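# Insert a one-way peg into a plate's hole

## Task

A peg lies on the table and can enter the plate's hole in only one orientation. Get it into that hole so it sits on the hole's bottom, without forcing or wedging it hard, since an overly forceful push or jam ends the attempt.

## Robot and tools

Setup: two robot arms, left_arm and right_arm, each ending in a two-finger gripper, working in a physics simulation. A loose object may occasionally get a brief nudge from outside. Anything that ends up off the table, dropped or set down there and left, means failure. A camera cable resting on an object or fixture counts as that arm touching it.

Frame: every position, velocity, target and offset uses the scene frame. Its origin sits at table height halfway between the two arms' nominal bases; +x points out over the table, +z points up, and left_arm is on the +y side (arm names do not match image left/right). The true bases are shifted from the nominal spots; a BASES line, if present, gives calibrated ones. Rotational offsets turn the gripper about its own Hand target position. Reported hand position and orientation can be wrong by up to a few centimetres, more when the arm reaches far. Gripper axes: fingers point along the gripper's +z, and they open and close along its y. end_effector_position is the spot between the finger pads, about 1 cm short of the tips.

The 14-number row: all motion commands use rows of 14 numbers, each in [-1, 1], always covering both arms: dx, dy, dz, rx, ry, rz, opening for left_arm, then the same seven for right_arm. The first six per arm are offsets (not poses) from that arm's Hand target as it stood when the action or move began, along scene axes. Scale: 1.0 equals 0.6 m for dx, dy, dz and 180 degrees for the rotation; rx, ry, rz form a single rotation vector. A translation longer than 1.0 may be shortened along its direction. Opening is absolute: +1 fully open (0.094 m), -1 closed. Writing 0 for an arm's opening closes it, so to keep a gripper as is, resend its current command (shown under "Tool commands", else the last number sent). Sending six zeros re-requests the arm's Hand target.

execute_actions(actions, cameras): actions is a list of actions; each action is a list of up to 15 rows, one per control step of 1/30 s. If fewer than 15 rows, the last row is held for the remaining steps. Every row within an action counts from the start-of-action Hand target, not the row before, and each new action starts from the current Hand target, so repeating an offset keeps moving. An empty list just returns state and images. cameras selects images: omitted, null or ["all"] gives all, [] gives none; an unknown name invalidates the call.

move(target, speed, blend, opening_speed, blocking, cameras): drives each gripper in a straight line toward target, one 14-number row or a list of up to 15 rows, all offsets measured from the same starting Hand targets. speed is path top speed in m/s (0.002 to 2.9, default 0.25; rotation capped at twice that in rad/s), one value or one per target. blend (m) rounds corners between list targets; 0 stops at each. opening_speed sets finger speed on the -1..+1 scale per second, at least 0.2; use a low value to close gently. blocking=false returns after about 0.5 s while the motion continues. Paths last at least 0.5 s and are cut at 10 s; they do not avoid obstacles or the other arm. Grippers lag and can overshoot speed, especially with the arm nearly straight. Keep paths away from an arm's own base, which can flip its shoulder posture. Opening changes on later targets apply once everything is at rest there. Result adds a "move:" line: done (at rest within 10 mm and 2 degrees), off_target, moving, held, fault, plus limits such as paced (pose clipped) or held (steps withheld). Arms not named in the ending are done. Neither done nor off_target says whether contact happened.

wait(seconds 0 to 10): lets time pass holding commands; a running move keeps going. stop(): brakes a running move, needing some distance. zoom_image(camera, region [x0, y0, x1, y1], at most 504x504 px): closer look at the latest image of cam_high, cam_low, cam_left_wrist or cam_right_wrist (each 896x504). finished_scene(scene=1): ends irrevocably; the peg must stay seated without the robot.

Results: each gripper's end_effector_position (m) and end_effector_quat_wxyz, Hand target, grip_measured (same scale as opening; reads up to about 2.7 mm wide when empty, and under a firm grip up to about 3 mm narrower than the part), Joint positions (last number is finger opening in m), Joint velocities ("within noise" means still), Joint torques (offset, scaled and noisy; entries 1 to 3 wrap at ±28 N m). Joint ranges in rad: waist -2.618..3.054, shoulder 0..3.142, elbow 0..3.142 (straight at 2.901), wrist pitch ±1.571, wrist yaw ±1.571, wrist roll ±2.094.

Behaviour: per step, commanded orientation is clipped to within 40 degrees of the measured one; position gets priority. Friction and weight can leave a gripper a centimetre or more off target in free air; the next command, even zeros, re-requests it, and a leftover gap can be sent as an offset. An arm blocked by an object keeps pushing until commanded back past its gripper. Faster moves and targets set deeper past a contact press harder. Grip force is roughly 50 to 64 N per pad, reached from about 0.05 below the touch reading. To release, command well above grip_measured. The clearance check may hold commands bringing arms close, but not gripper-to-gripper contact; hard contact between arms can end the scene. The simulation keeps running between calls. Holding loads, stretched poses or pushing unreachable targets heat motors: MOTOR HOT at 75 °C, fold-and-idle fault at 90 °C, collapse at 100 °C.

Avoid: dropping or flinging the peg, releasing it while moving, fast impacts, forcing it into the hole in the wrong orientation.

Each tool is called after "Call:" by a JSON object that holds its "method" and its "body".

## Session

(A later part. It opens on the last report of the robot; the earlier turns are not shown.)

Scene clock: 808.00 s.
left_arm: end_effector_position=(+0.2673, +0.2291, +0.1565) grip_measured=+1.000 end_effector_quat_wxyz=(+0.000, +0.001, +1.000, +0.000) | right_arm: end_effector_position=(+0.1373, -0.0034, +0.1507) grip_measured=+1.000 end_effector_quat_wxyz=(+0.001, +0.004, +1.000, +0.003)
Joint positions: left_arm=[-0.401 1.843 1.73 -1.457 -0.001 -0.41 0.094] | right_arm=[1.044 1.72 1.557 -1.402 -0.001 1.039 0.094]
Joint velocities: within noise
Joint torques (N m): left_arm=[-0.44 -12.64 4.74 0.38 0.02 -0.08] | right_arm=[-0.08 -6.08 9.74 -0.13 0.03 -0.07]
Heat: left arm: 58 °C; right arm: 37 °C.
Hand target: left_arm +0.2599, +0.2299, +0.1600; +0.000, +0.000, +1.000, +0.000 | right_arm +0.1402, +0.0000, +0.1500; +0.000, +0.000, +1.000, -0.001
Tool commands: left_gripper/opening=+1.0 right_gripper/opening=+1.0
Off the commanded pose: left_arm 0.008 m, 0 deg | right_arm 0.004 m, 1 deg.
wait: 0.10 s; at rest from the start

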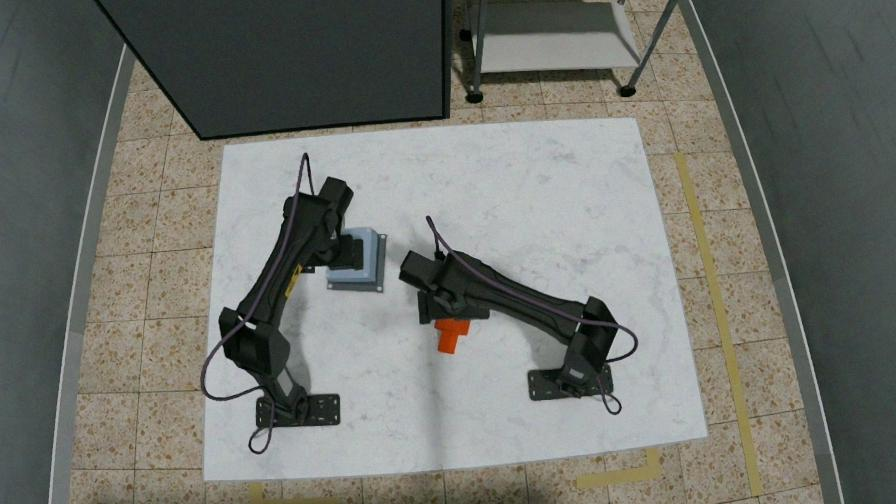

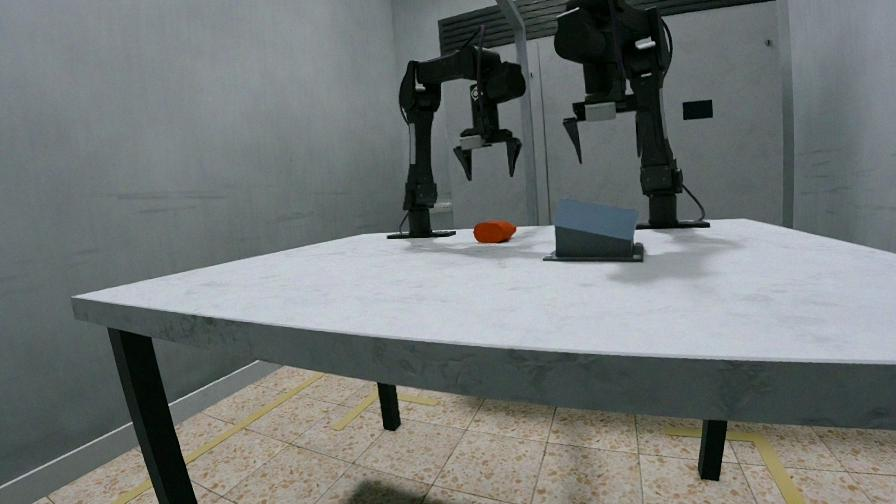

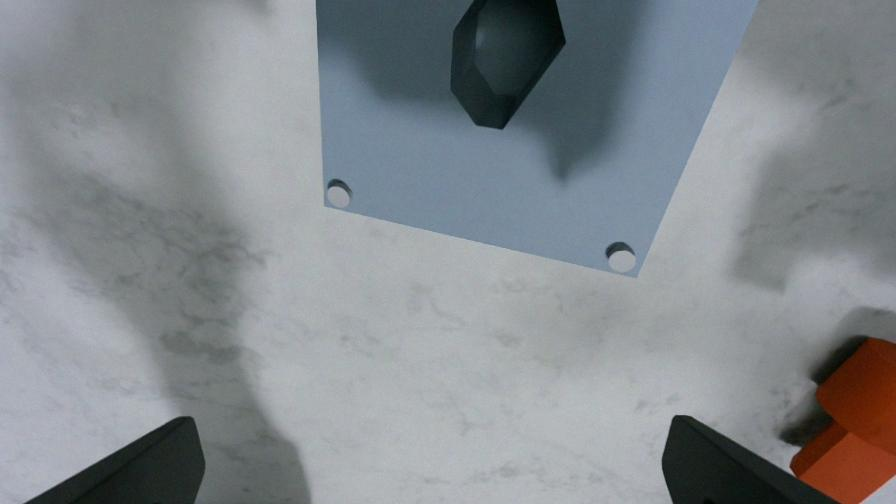

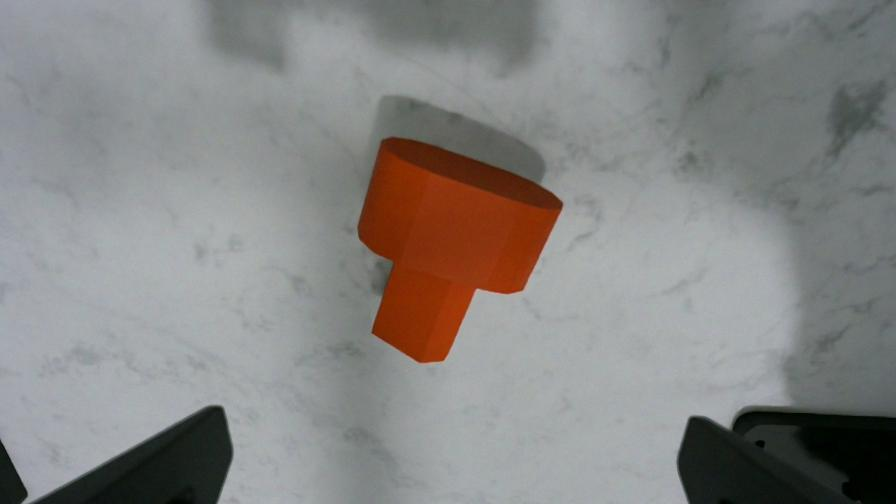

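Call:
{"method": "move", "body": {"target": [-0.0682, 0.1185, 0.0367, -0.1197, -0.2891, -0.2301, 1.0, 0.0167, -0.005, -0.0333, 0.01056, 0.0661, -0.10073, 1.0], "speed": 0.25}}

Scene clock: 991.90 s.
left_arm: end_effector_position=(+0.2225, +0.3032, +0.1852) grip_measured=+1.000 end_effector_quat_wxyz=(+0.427, +0.338, +0.822, -0.165) | right_arm: end_effector_position=(+0.1472, -0.0052, +0.1334) grip_measured=+1.000 end_effector_quat_wxyz=(-0.098, +0.149, +0.984, +0.020)
Joint positions: left_arm=[0.238 0.977 0.764 -0.699 0.746 0.741 0.094] | right_arm=[0.908 1.79 1.557 -1.402 -0.189 1.191 0.094]
Joint velocities: within noise
Joint torques (N m): left_arm=[0.62 -2.22 6.02 1.36 0.48 0.06] | right_arm=[-0.46 -6.49 8.79 -0.24 -0.18 0.1]
Heat: left arm: 60 °C; right arm: 38 °C.
Hand target: left_arm +0.2190, +0.3010, +0.1821; +0.426, +0.340, +0.820, -0.176 | right_arm +0.1501, -0.0030, +0.1299; -0.103, +0.157, +0.982, +0.016
Off the commanded pose: left_arm 0.005 m, 1 deg | right_arm 0.005 m, 1 deg.
move: done

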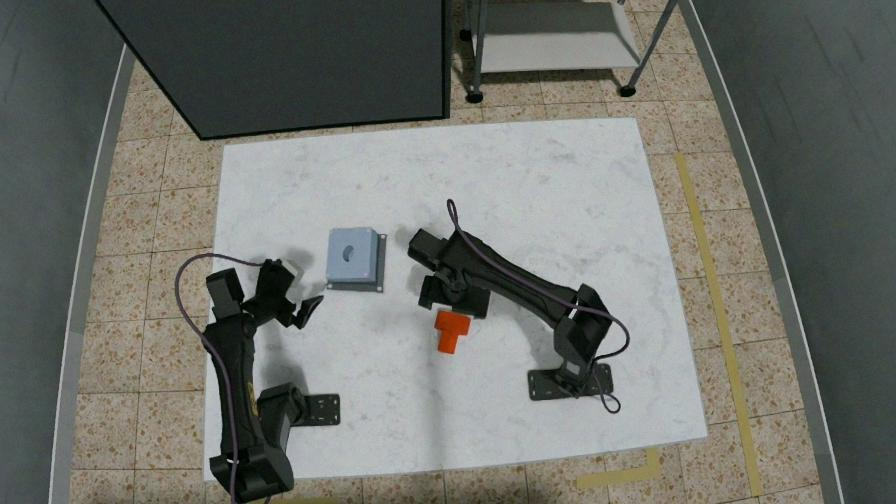

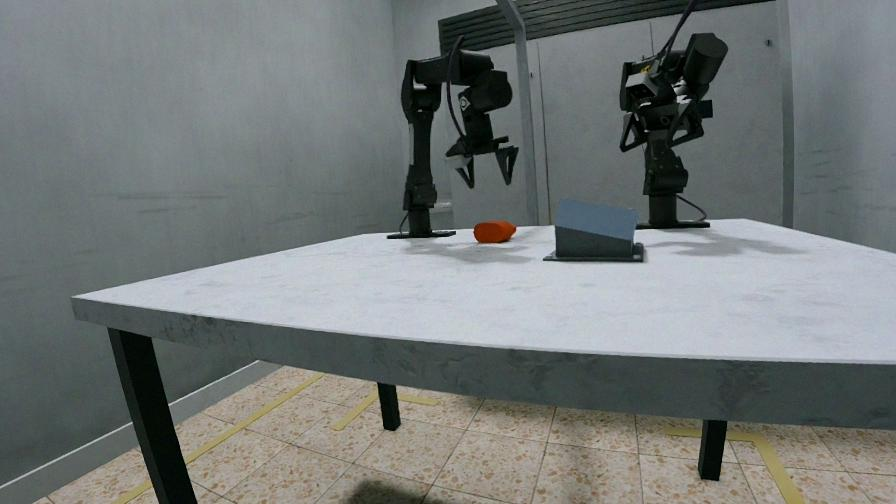

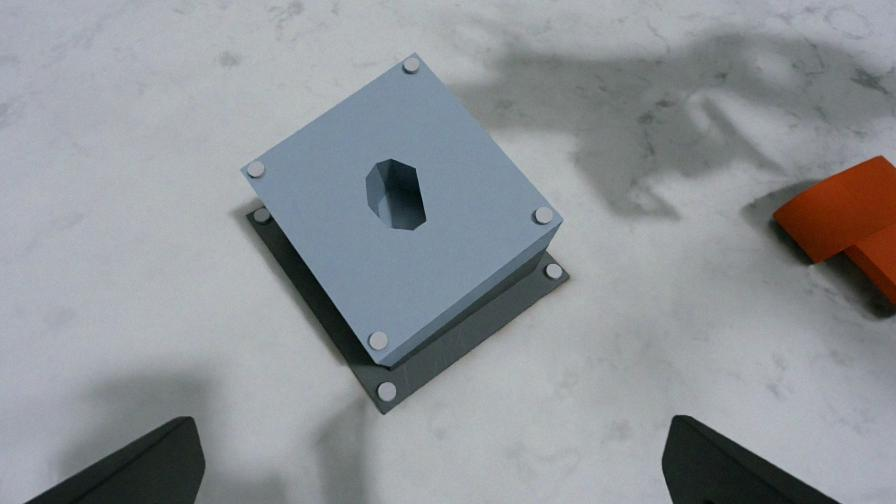

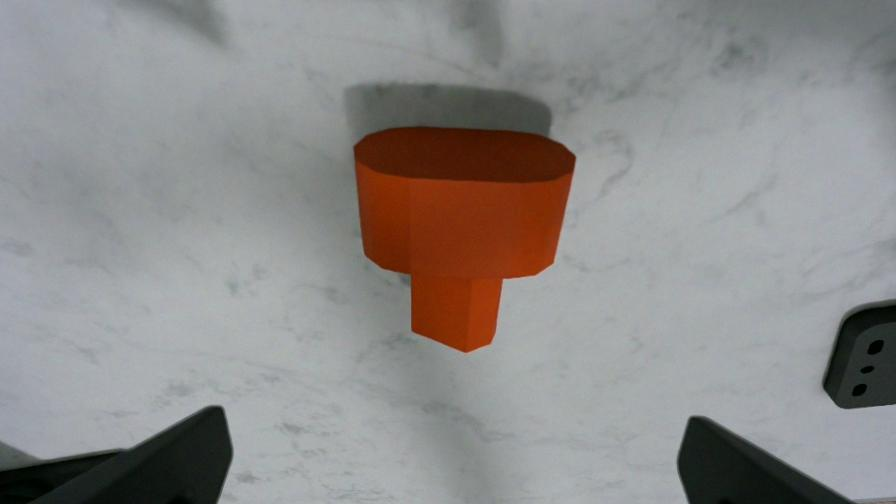

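Call:
{"method": "zoom_image", "body": {"camera": "cam_right_wrist", "region": [340, 110, 590, 365]}}

Call:
{"method": "zoom_image", "body": {"camera": "cam_left_wrist", "region": [230, 40, 580, 420]}}

Scaled by 1.976 from the camera's 896x504 image, which has a finer 1280x720 frame.

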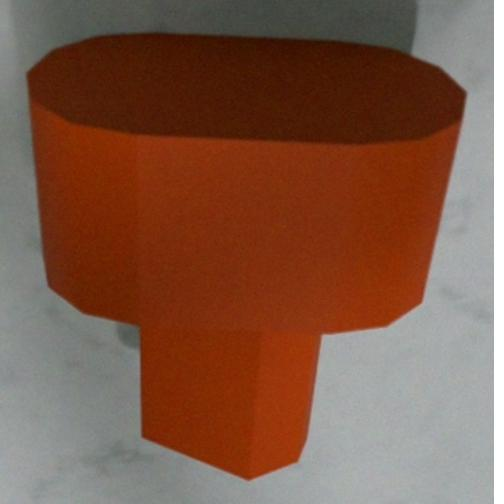

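Scaled by 1.326 from the camera's 896x504 image, which has a finer 1280x720 frame.

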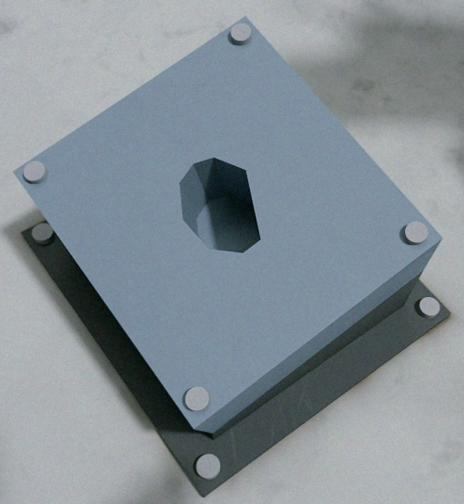

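Call:
{"method": "move", "body": {"target": [0, 0, 0, 0, 0, 0, 1.0, -0.0047, 0.0017, -0.0833, 0, 0, -0.00944, 1.0], "speed": 0.15, "cameras": ["cam_right_wrist", "cam_low"]}}

Scene clock: 1043.30 s.
left_arm: end_effector_position=(+0.2226, +0.3031, +0.1853) grip_measured=+1.000 end_effector_quat_wxyz=(+0.427, +0.339, +0.822, -0.165) | right_arm: end_effector_position=(+0.1478, -0.0036, +0.0876) grip_measured=+1.000 end_effector_quat_wxyz=(-0.097, +0.167, +0.981, +0.022)
Joint positions: left_arm=[0.238 0.977 0.764 -0.699 0.747 0.742 0.094] | right_arm=[0.908 1.803 1.39 -1.215 -0.192 1.228 0.094]
Joint velocities: within noise
Joint torques (N m): left_arm=[0.64 -2.22 6.02 1.35 0.49 0.08] | right_arm=[0.16 -6.84 6.75 -0.06 -0.18 0.09]
Heat: left arm: 46 °C; right arm: 37 °C.
Hand target: left_arm +0.2190, +0.3010, +0.1821; +0.427, +0.340, +0.819, -0.176 | right_arm +0.1473, -0.0020, +0.0799; -0.103, +0.172, +0.980, +0.017
Off the commanded pose: left_arm 0.005 m, 1 deg | right_arm 0.008 m, 1 deg.
move: done
Images, in order (width x height): cam_low 896x504, cam_right_wrist 896x504.

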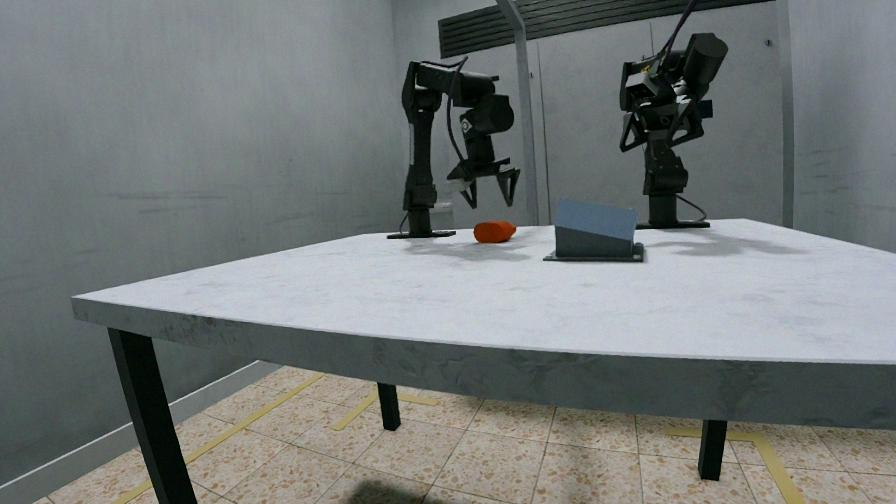

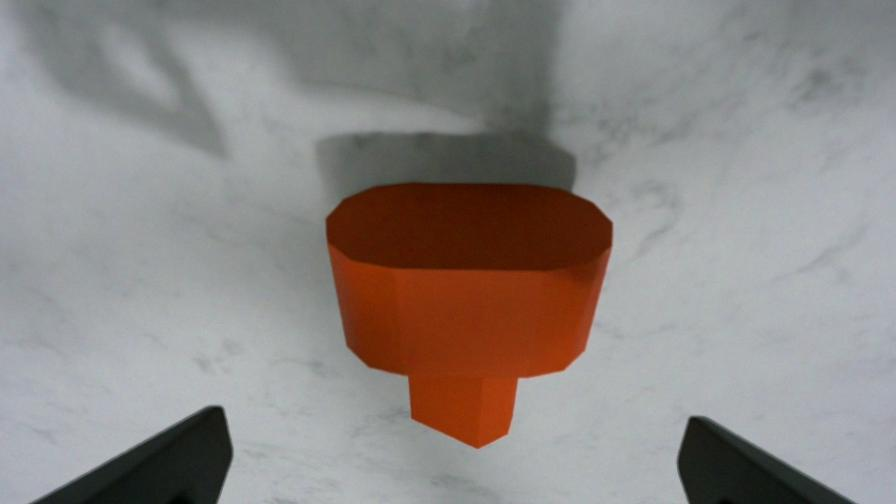

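Call:
{"method": "move", "body": {"target": [0, 0, 0, 0, 0, 0, 1.0, -0.0137, 0.0015, -0.055, 0, 0, 0, 1.0], "speed": 0.1, "cameras": ["cam_right_wrist", "cam_low"]}}

Call:
{"method": "zoom_image", "body": {"camera": "cam_low", "region": [430, 120, 570, 260]}}

Scene clock: 1084.37 s.
left_arm: end_effector_position=(+0.2226, +0.3031, +0.1853) grip_measured=+1.000 end_effector_quat_wxyz=(+0.427, +0.339, +0.822, -0.165) | right_arm: end_effector_position=(+0.1414, -0.0025, +0.0551) grip_measured=+1.000 end_effector_quat_wxyz=(-0.097, +0.169, +0.980, +0.024)
Joint positions: left_arm=[0.238 0.977 0.764 -0.699 0.747 0.742 0.094] | right_arm=[0.926 1.817 1.275 -1.08 -0.194 1.25 0.094]
Joint velocities: within noise
Joint torques (N m): left_arm=[0.62 -2.21 6.01 1.36 0.49 0.07] | right_arm=[0.5 -6.71 6.54 -0.05 -0.17 0.1]
Heat: left arm: 44 °C; right arm: 33 °C.
Hand target: left_arm +0.2190, +0.3010, +0.1821; +0.426, +0.340, +0.820, -0.176 | right_arm +0.1391, -0.0011, +0.0469; -0.103, +0.172, +0.980, +0.017
Off the commanded pose: left_arm 0.005 m, 1 deg | right_arm 0.009 m, 1 deg.
move: done
Images, in order (width x height): cam_low 896x504, cam_right_wrist 896x504.

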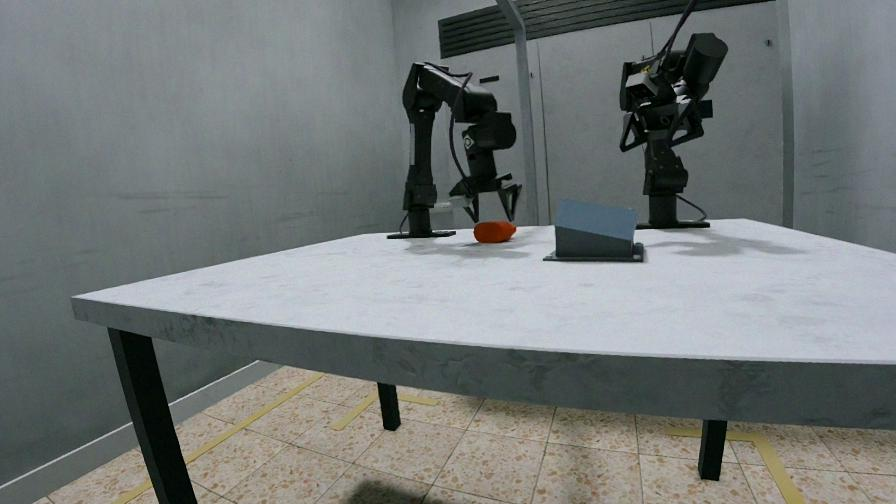

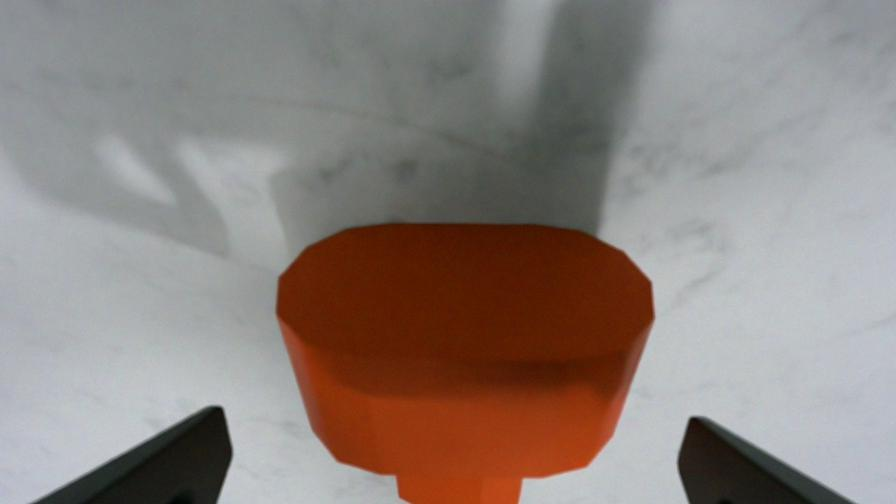

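Scaled by 3.600 from the camera's 896x504 image, which has a finer 1280x720 frame.

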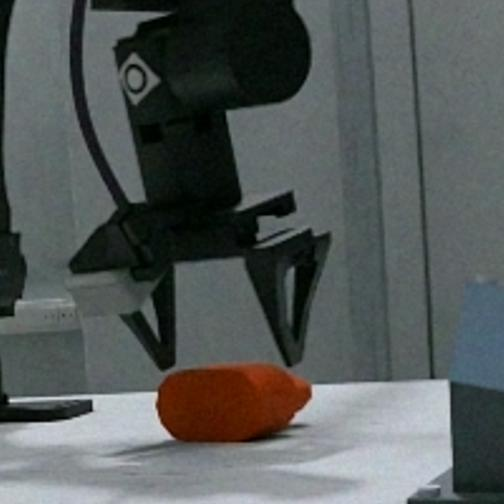

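Call:
{"method": "move", "body": {"target": [0, 0, 0, 0, 0, 0, 1.0, -0.0083, 0.0017, -0.0367, 0, 0, 0, 1.0], "speed": 0.06, "cameras": ["cam_right_wrist", "cam_low"]}}

Call:
{"method": "zoom_image", "body": {"camera": "cam_low", "region": [430, 140, 570, 260]}}

Scene clock: 1121.50 s.
left_arm: end_effector_position=(+0.2226, +0.3031, +0.1853) grip_measured=+1.000 end_effector_quat_wxyz=(+0.427, +0.339, +0.822, -0.165) | right_arm: end_effector_position=(+0.1371, -0.0006, +0.0336) grip_measured=+1.000 end_effector_quat_wxyz=(-0.097, +0.169, +0.980, +0.025)
Joint positions: left_arm=[0.238 0.977 0.764 -0.699 0.747 0.742 0.094] | right_arm=[0.94 1.838 1.212 -0.99 -0.196 1.265 0.094]
Joint velocities: within noise
Joint torques (N m): left_arm=[0.59 -2.22 6.02 1.37 0.5 0.08] | right_arm=[0.5 -6.67 6.28 -0.01 -0.17 0.09]
Heat: left arm: 43 °C; right arm: 34 °C.
Hand target: left_arm +0.2190, +0.3010, +0.1820; +0.426, +0.340, +0.820, -0.176 | right_arm +0.1342, +0.0000, +0.0249; -0.103, +0.172, +0.980, +0.017
Off the commanded pose: left_arm 0.005 m, 1 deg | right_arm 0.009 m, 1 deg.
move: done
Images, in order (width x height): cam_low 896x504, cam_right_wrist 896x504.

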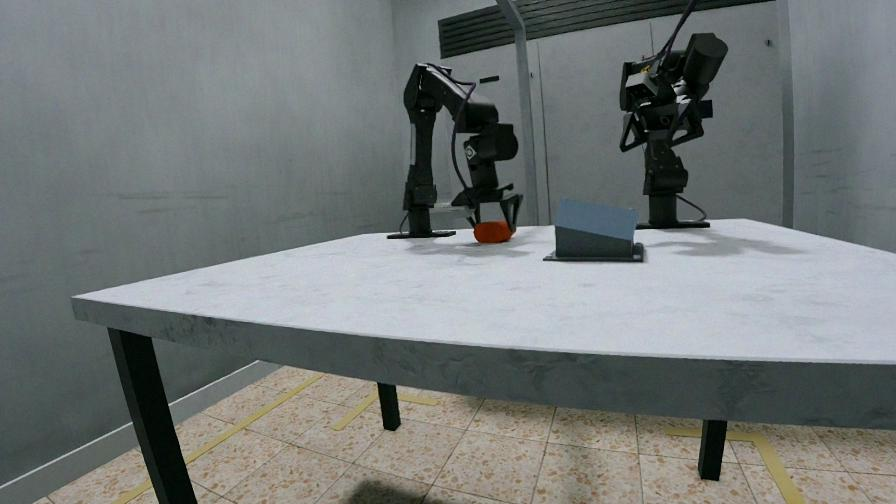

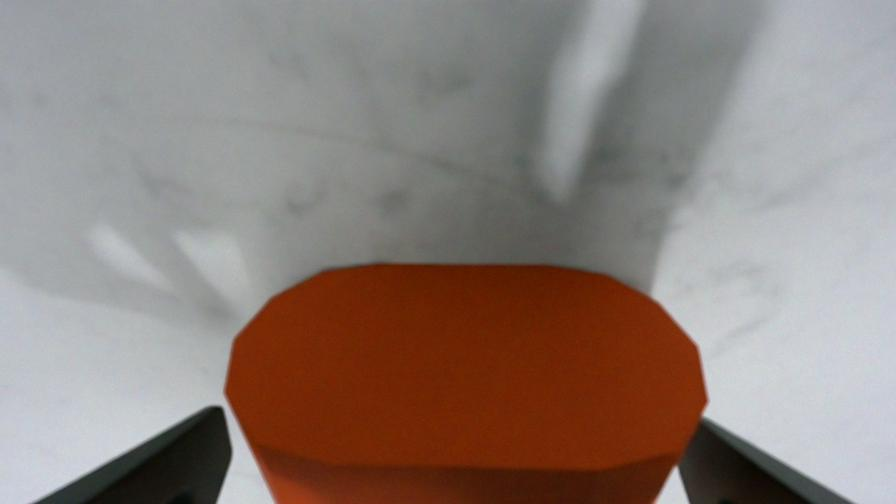

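Scaled by 3.600 from the camera's 896x504 image, which has a finer 1280x720 frame.

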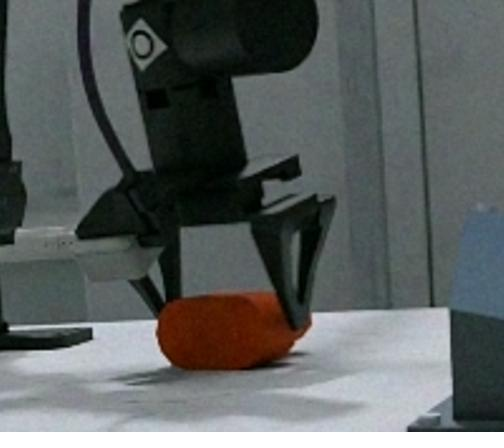

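Call:
{"method": "move", "body": {"target": [[0, 0, 0, 0, 0, 0, 1.0, -0.0047, 0.0017, -0.0058, 0, 0, 0, 1.0], [0, 0, 0, 0, 0, 0, 1.0, -0.0047, 0.0017, -0.0058, 0, 0, 0, 0.4]], "speed": 0.04, "opening_speed": 0.3}}

Call:
{"method": "zoom_image", "body": {"camera": "cam_low", "region": [430, 140, 570, 260]}}

Scene clock: 1192.23 s.
left_arm: end_effector_position=(+0.2226, +0.3031, +0.1854) grip_measured=+1.000 end_effector_quat_wxyz=(+0.428, +0.339, +0.822, -0.165) | right_arm: end_effector_position=(+0.1348, +0.0012, +0.0311) grip_measured=+0.667 end_effector_quat_wxyz=(-0.096, +0.169, +0.980, +0.027)
Joint positions: left_arm=[0.238 0.977 0.764 -0.698 0.747 0.742 0.094] | right_arm=[0.948 1.838 1.201 -0.974 -0.196 1.274 0.078]
Joint velocities: within noise
Joint torques (N m): left_arm=[0.59 -2.21 6.01 1.35 0.49 0.08] | right_arm=[0.54 -6.49 6.12 -0.01 -0.17 0.09]
Heat: left arm: 41 °C; right arm: 35 °C.
Hand target: left_arm +0.2190, +0.3010, +0.1821; +0.426, +0.340, +0.820, -0.176 | right_arm +0.1312, +0.0010, +0.0214; -0.103, +0.172, +0.980, +0.017
Off the commanded pose: left_arm 0.005 m, 1 deg | right_arm 0.010 m, 1 deg.
move: done

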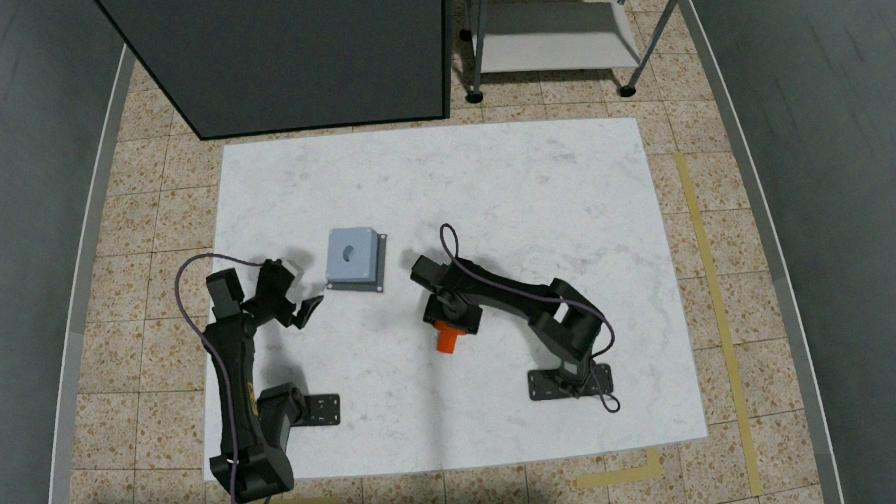

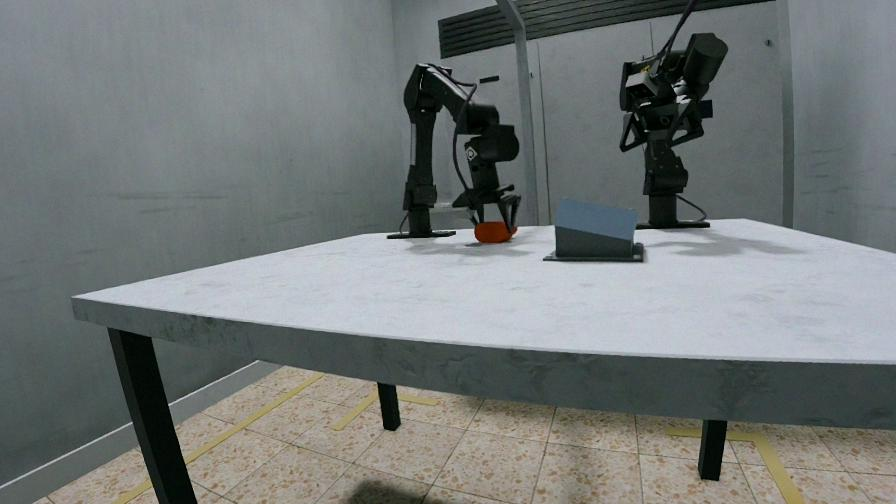

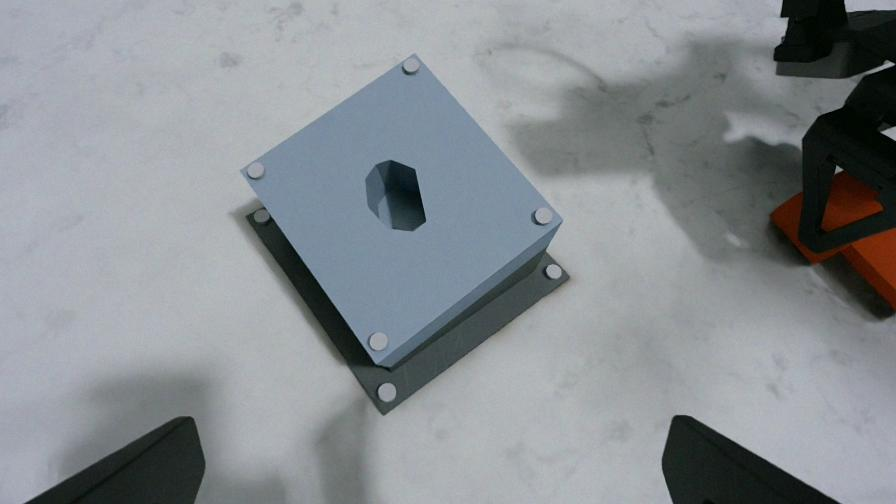

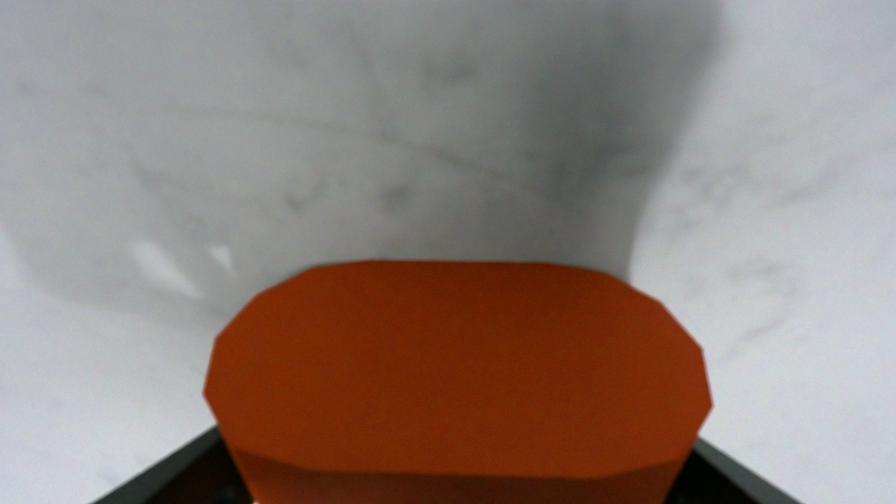

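Scaled by 3.600 from the camera's 896x504 image, which has a finer 1280x720 frame.

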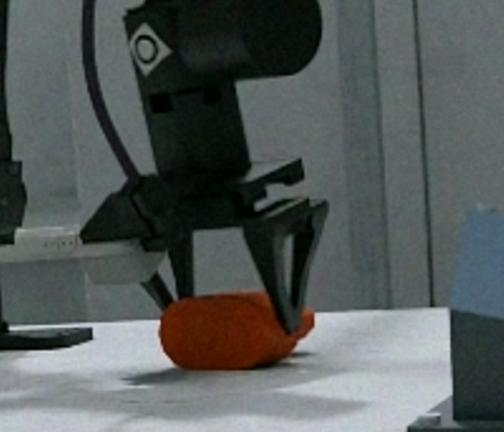

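Call:
{"method": "move", "body": {"target": [0, 0, 0, 0, 0, 0, 1.0, 0, 0, 0.2, 0, 0, 0, 0.4], "speed": 0.12}}

Call:
{"method": "zoom_image", "body": {"camera": "cam_low", "region": [430, 100, 570, 240]}}

Scene clock: 1199.83 s.
left_arm: end_effector_position=(+0.2226, +0.3031, +0.1854) grip_measured=+1.000 end_effector_quat_wxyz=(+0.428, +0.339, +0.822, -0.165) | right_arm: end_effector_position=(+0.1338, -0.0003, +0.1236) grip_measured=+0.667 end_effector_quat_wxyz=(-0.109, +0.172, +0.979, +0.000)
Joint positions: left_arm=[0.238 0.977 0.764 -0.698 0.747 0.742 0.094] | right_arm=[0.948 1.811 1.541 -1.398 -0.196 1.275 0.078]
Joint velocities: within noise
Joint torques (N m): left_arm=[0.61 -2.19 6.04 1.36 0.49 0.08] | right_arm=[0.53 -12.22 9.72 -0.57 -0.18 0.09]
Heat: left arm: 40 °C; right arm: 35 °C.
Hand target: left_arm +0.2190, +0.3010, +0.1821; +0.426, +0.340, +0.820, -0.176 | right_arm +0.1313, +0.0010, +0.1414; -0.103, +0.172, +0.980, +0.017
Off the commanded pose: left_arm 0.005 m, 1 deg | right_arm 0.018 m, 2 deg.
move: off_target (right_arm)

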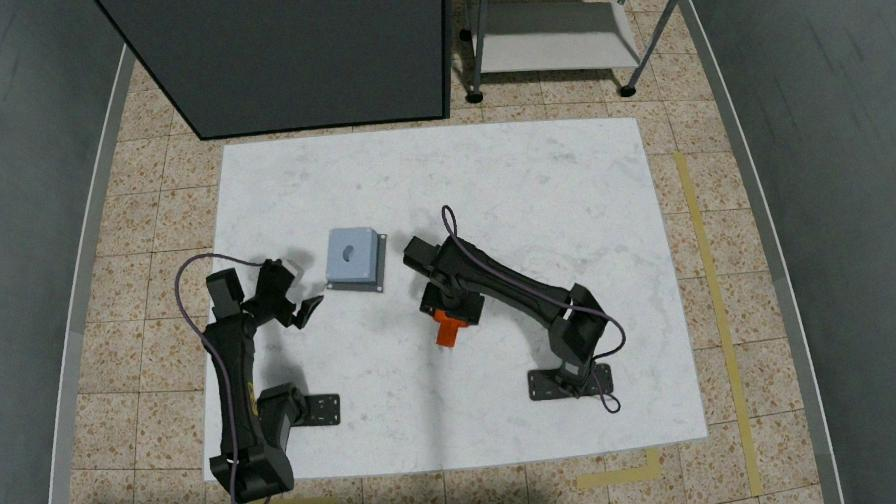

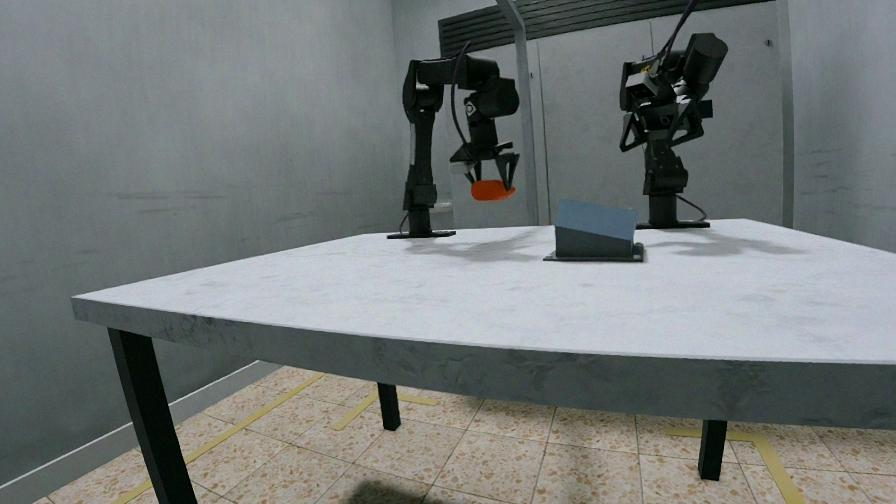

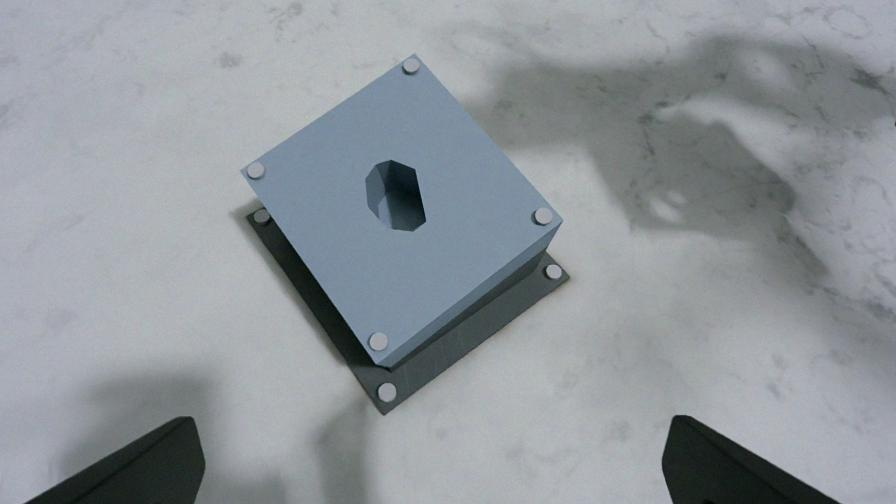

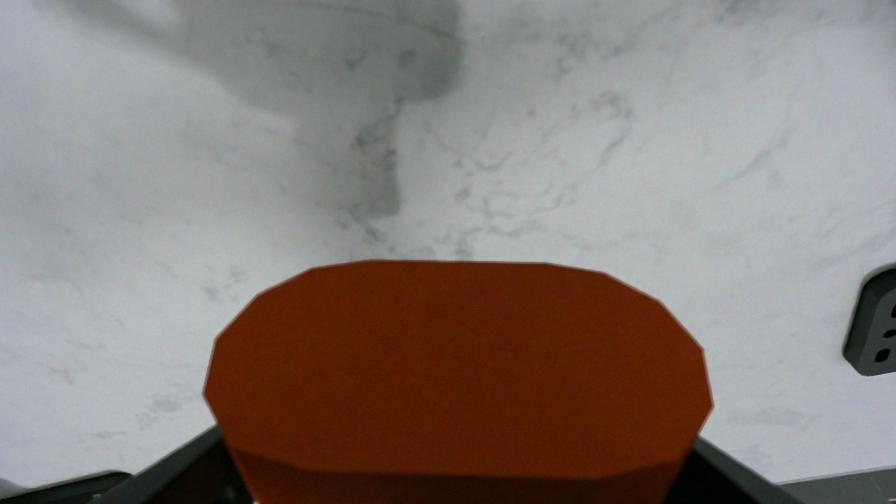

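Scaled by 3.600 from the camera's 896x504 image, which has a finer 1280x720 frame.

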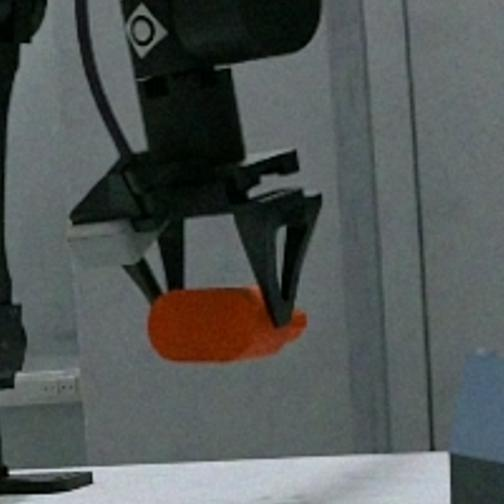

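Call:
{"method": "zoom_image", "body": {"camera": "cam_left_wrist", "region": [350, 145, 440, 245]}}

Scaled by 5.040 from the camera's 896x504 image, which has a finer 1280x720 frame.

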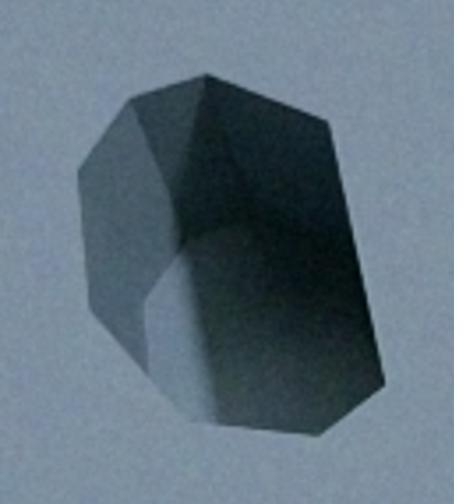

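Call:
{"method": "zoom_image", "body": {"camera": "cam_right_wrist", "region": [190, 240, 460, 504]}}

Call:
{"method": "zoom_image", "body": {"camera": "cam_right_wrist", "region": [450, 240, 720, 504]}}

Scaled by 1.867 from the camera's 896x504 image, which has a finer 1280x720 frame.

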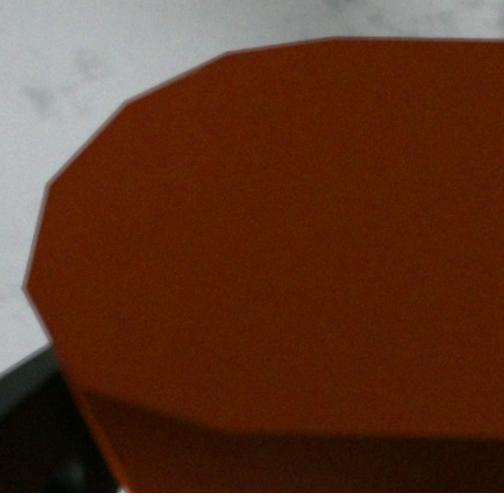

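Scaled by 1.867 from the camera's 896x504 image, which has a finer 1280x720 frame.

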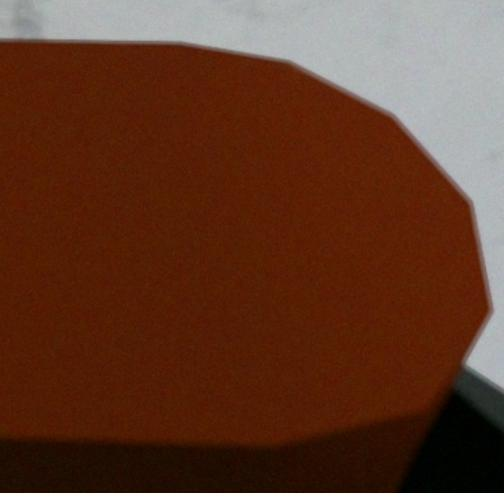

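Call:
{"method": "move", "body": {"target": [[0, 0, 0, 0, 0, 0, 1.0, 0.15, 0.0533, 0.0333, 0.119, -0.2299, 0.2579, 0.4], [0, 0, 0, 0, 0, 0, 1.0, 0.3012, 0.1067, -0.03, 0.238, -0.4597, 0.5157, 0.4]], "speed": 0.25, "blend": 0.03}}

Scene clock: 1765.70 s.
left_arm: end_effector_position=(+0.2227, +0.3030, +0.1855) grip_measured=+1.000 end_effector_quat_wxyz=(+0.428, +0.339, +0.821, -0.165) | right_arm: end_effector_position=(+0.3047, +0.0582, +0.1137) grip_measured=+0.667 end_effector_quat_wxyz=(-0.438, +0.595, -0.591, -0.324)
Joint positions: left_arm=[0.238 0.977 0.764 -0.698 0.748 0.742 0.094] | right_arm=[0.518 1.819 0.958 0.229 -0.814 -0.641 0.078]
Joint velocities: within noise
Joint torques (N m): left_arm=[0.59 -2.19 6.04 1.35 0.5 0.07] | right_arm=[-0.4 -7.09 10.65 1.85 -0.68 -0.1]
Heat: left arm: 37 °C; right arm: 58 °C.
Hand target: left_arm +0.2190, +0.3010, +0.1821; +0.427, +0.340, +0.819, -0.176 | right_arm +0.3121, +0.0650, +0.1235; -0.458, +0.600, -0.567, -0.330
Off the commanded pose: left_arm 0.005 m, 1 deg | right_arm 0.014 m, 4 deg.
move: off_target (right_arm)

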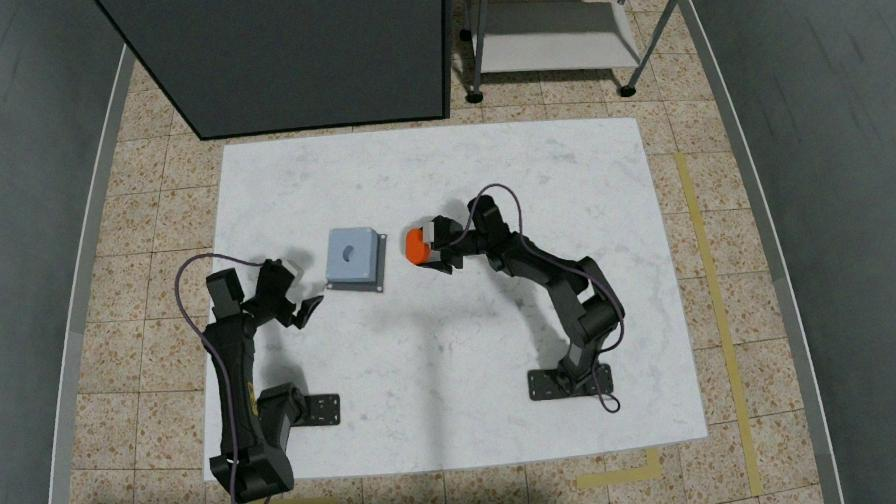

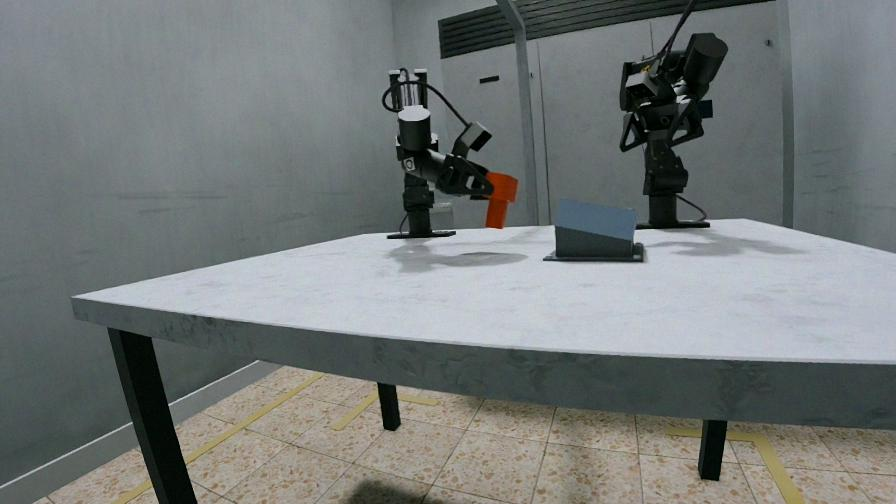

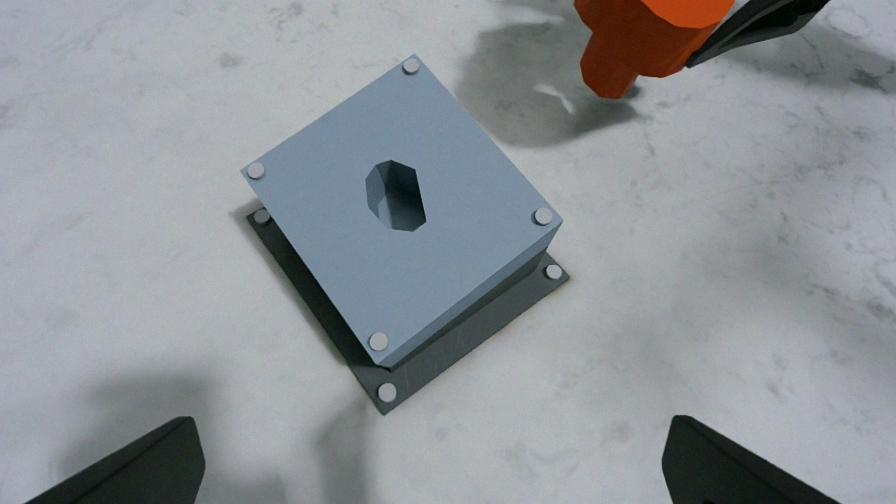

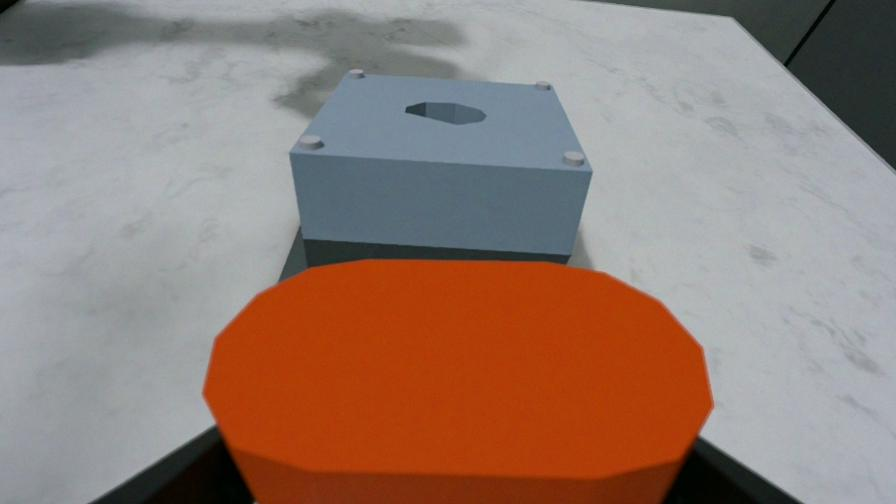

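Call:
{"method": "zoom_image", "body": {"camera": "cam_right_wrist", "region": [280, 60, 600, 190]}}

Call:
{"method": "zoom_image", "body": {"camera": "cam_left_wrist", "region": [560, 0, 760, 110]}}

Scaled by 1.575 from the camera's 896x504 image, which has a finer 1280x720 frame.

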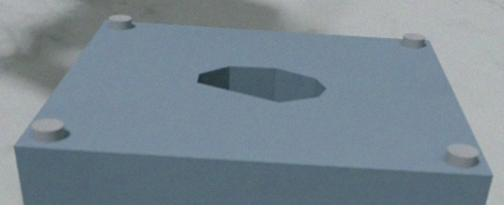

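Scaled by 2.520 from the camera's 896x504 image, which has a finer 1280x720 frame.

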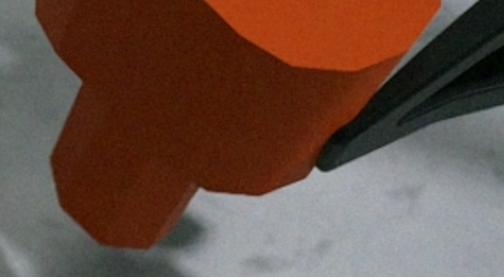

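Call:
{"method": "zoom_image", "body": {"camera": "cam_right_wrist", "region": [395, 90, 500, 135]}}

Call:
{"method": "zoom_image", "body": {"camera": "cam_right_wrist", "region": [280, 60, 440, 170]}}

Call:
{"method": "zoom_image", "body": {"camera": "cam_right_wrist", "region": [440, 70, 600, 180]}}

Scaled by 4.800 from the camera's 896x504 image, which has a finer 1280x720 frame.

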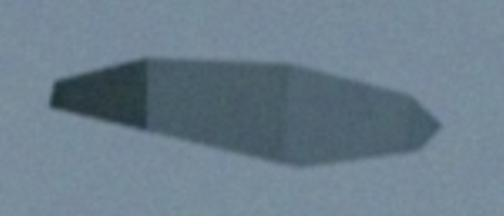

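Scaled by 3.150 from the camera's 896x504 image, which has a finer 1280x720 frame.

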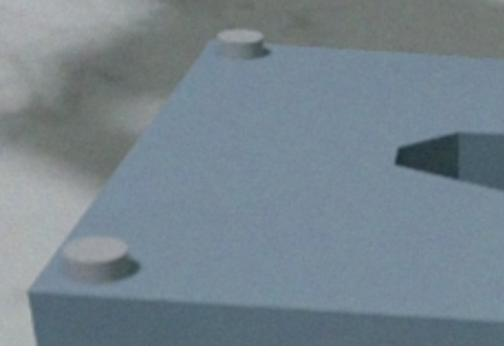

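Scaled by 3.150 from the camera's 896x504 image, which has a finer 1280x720 frame.

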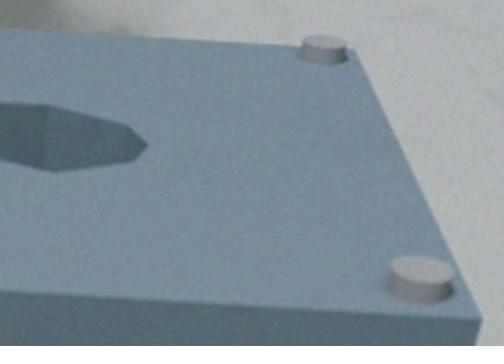

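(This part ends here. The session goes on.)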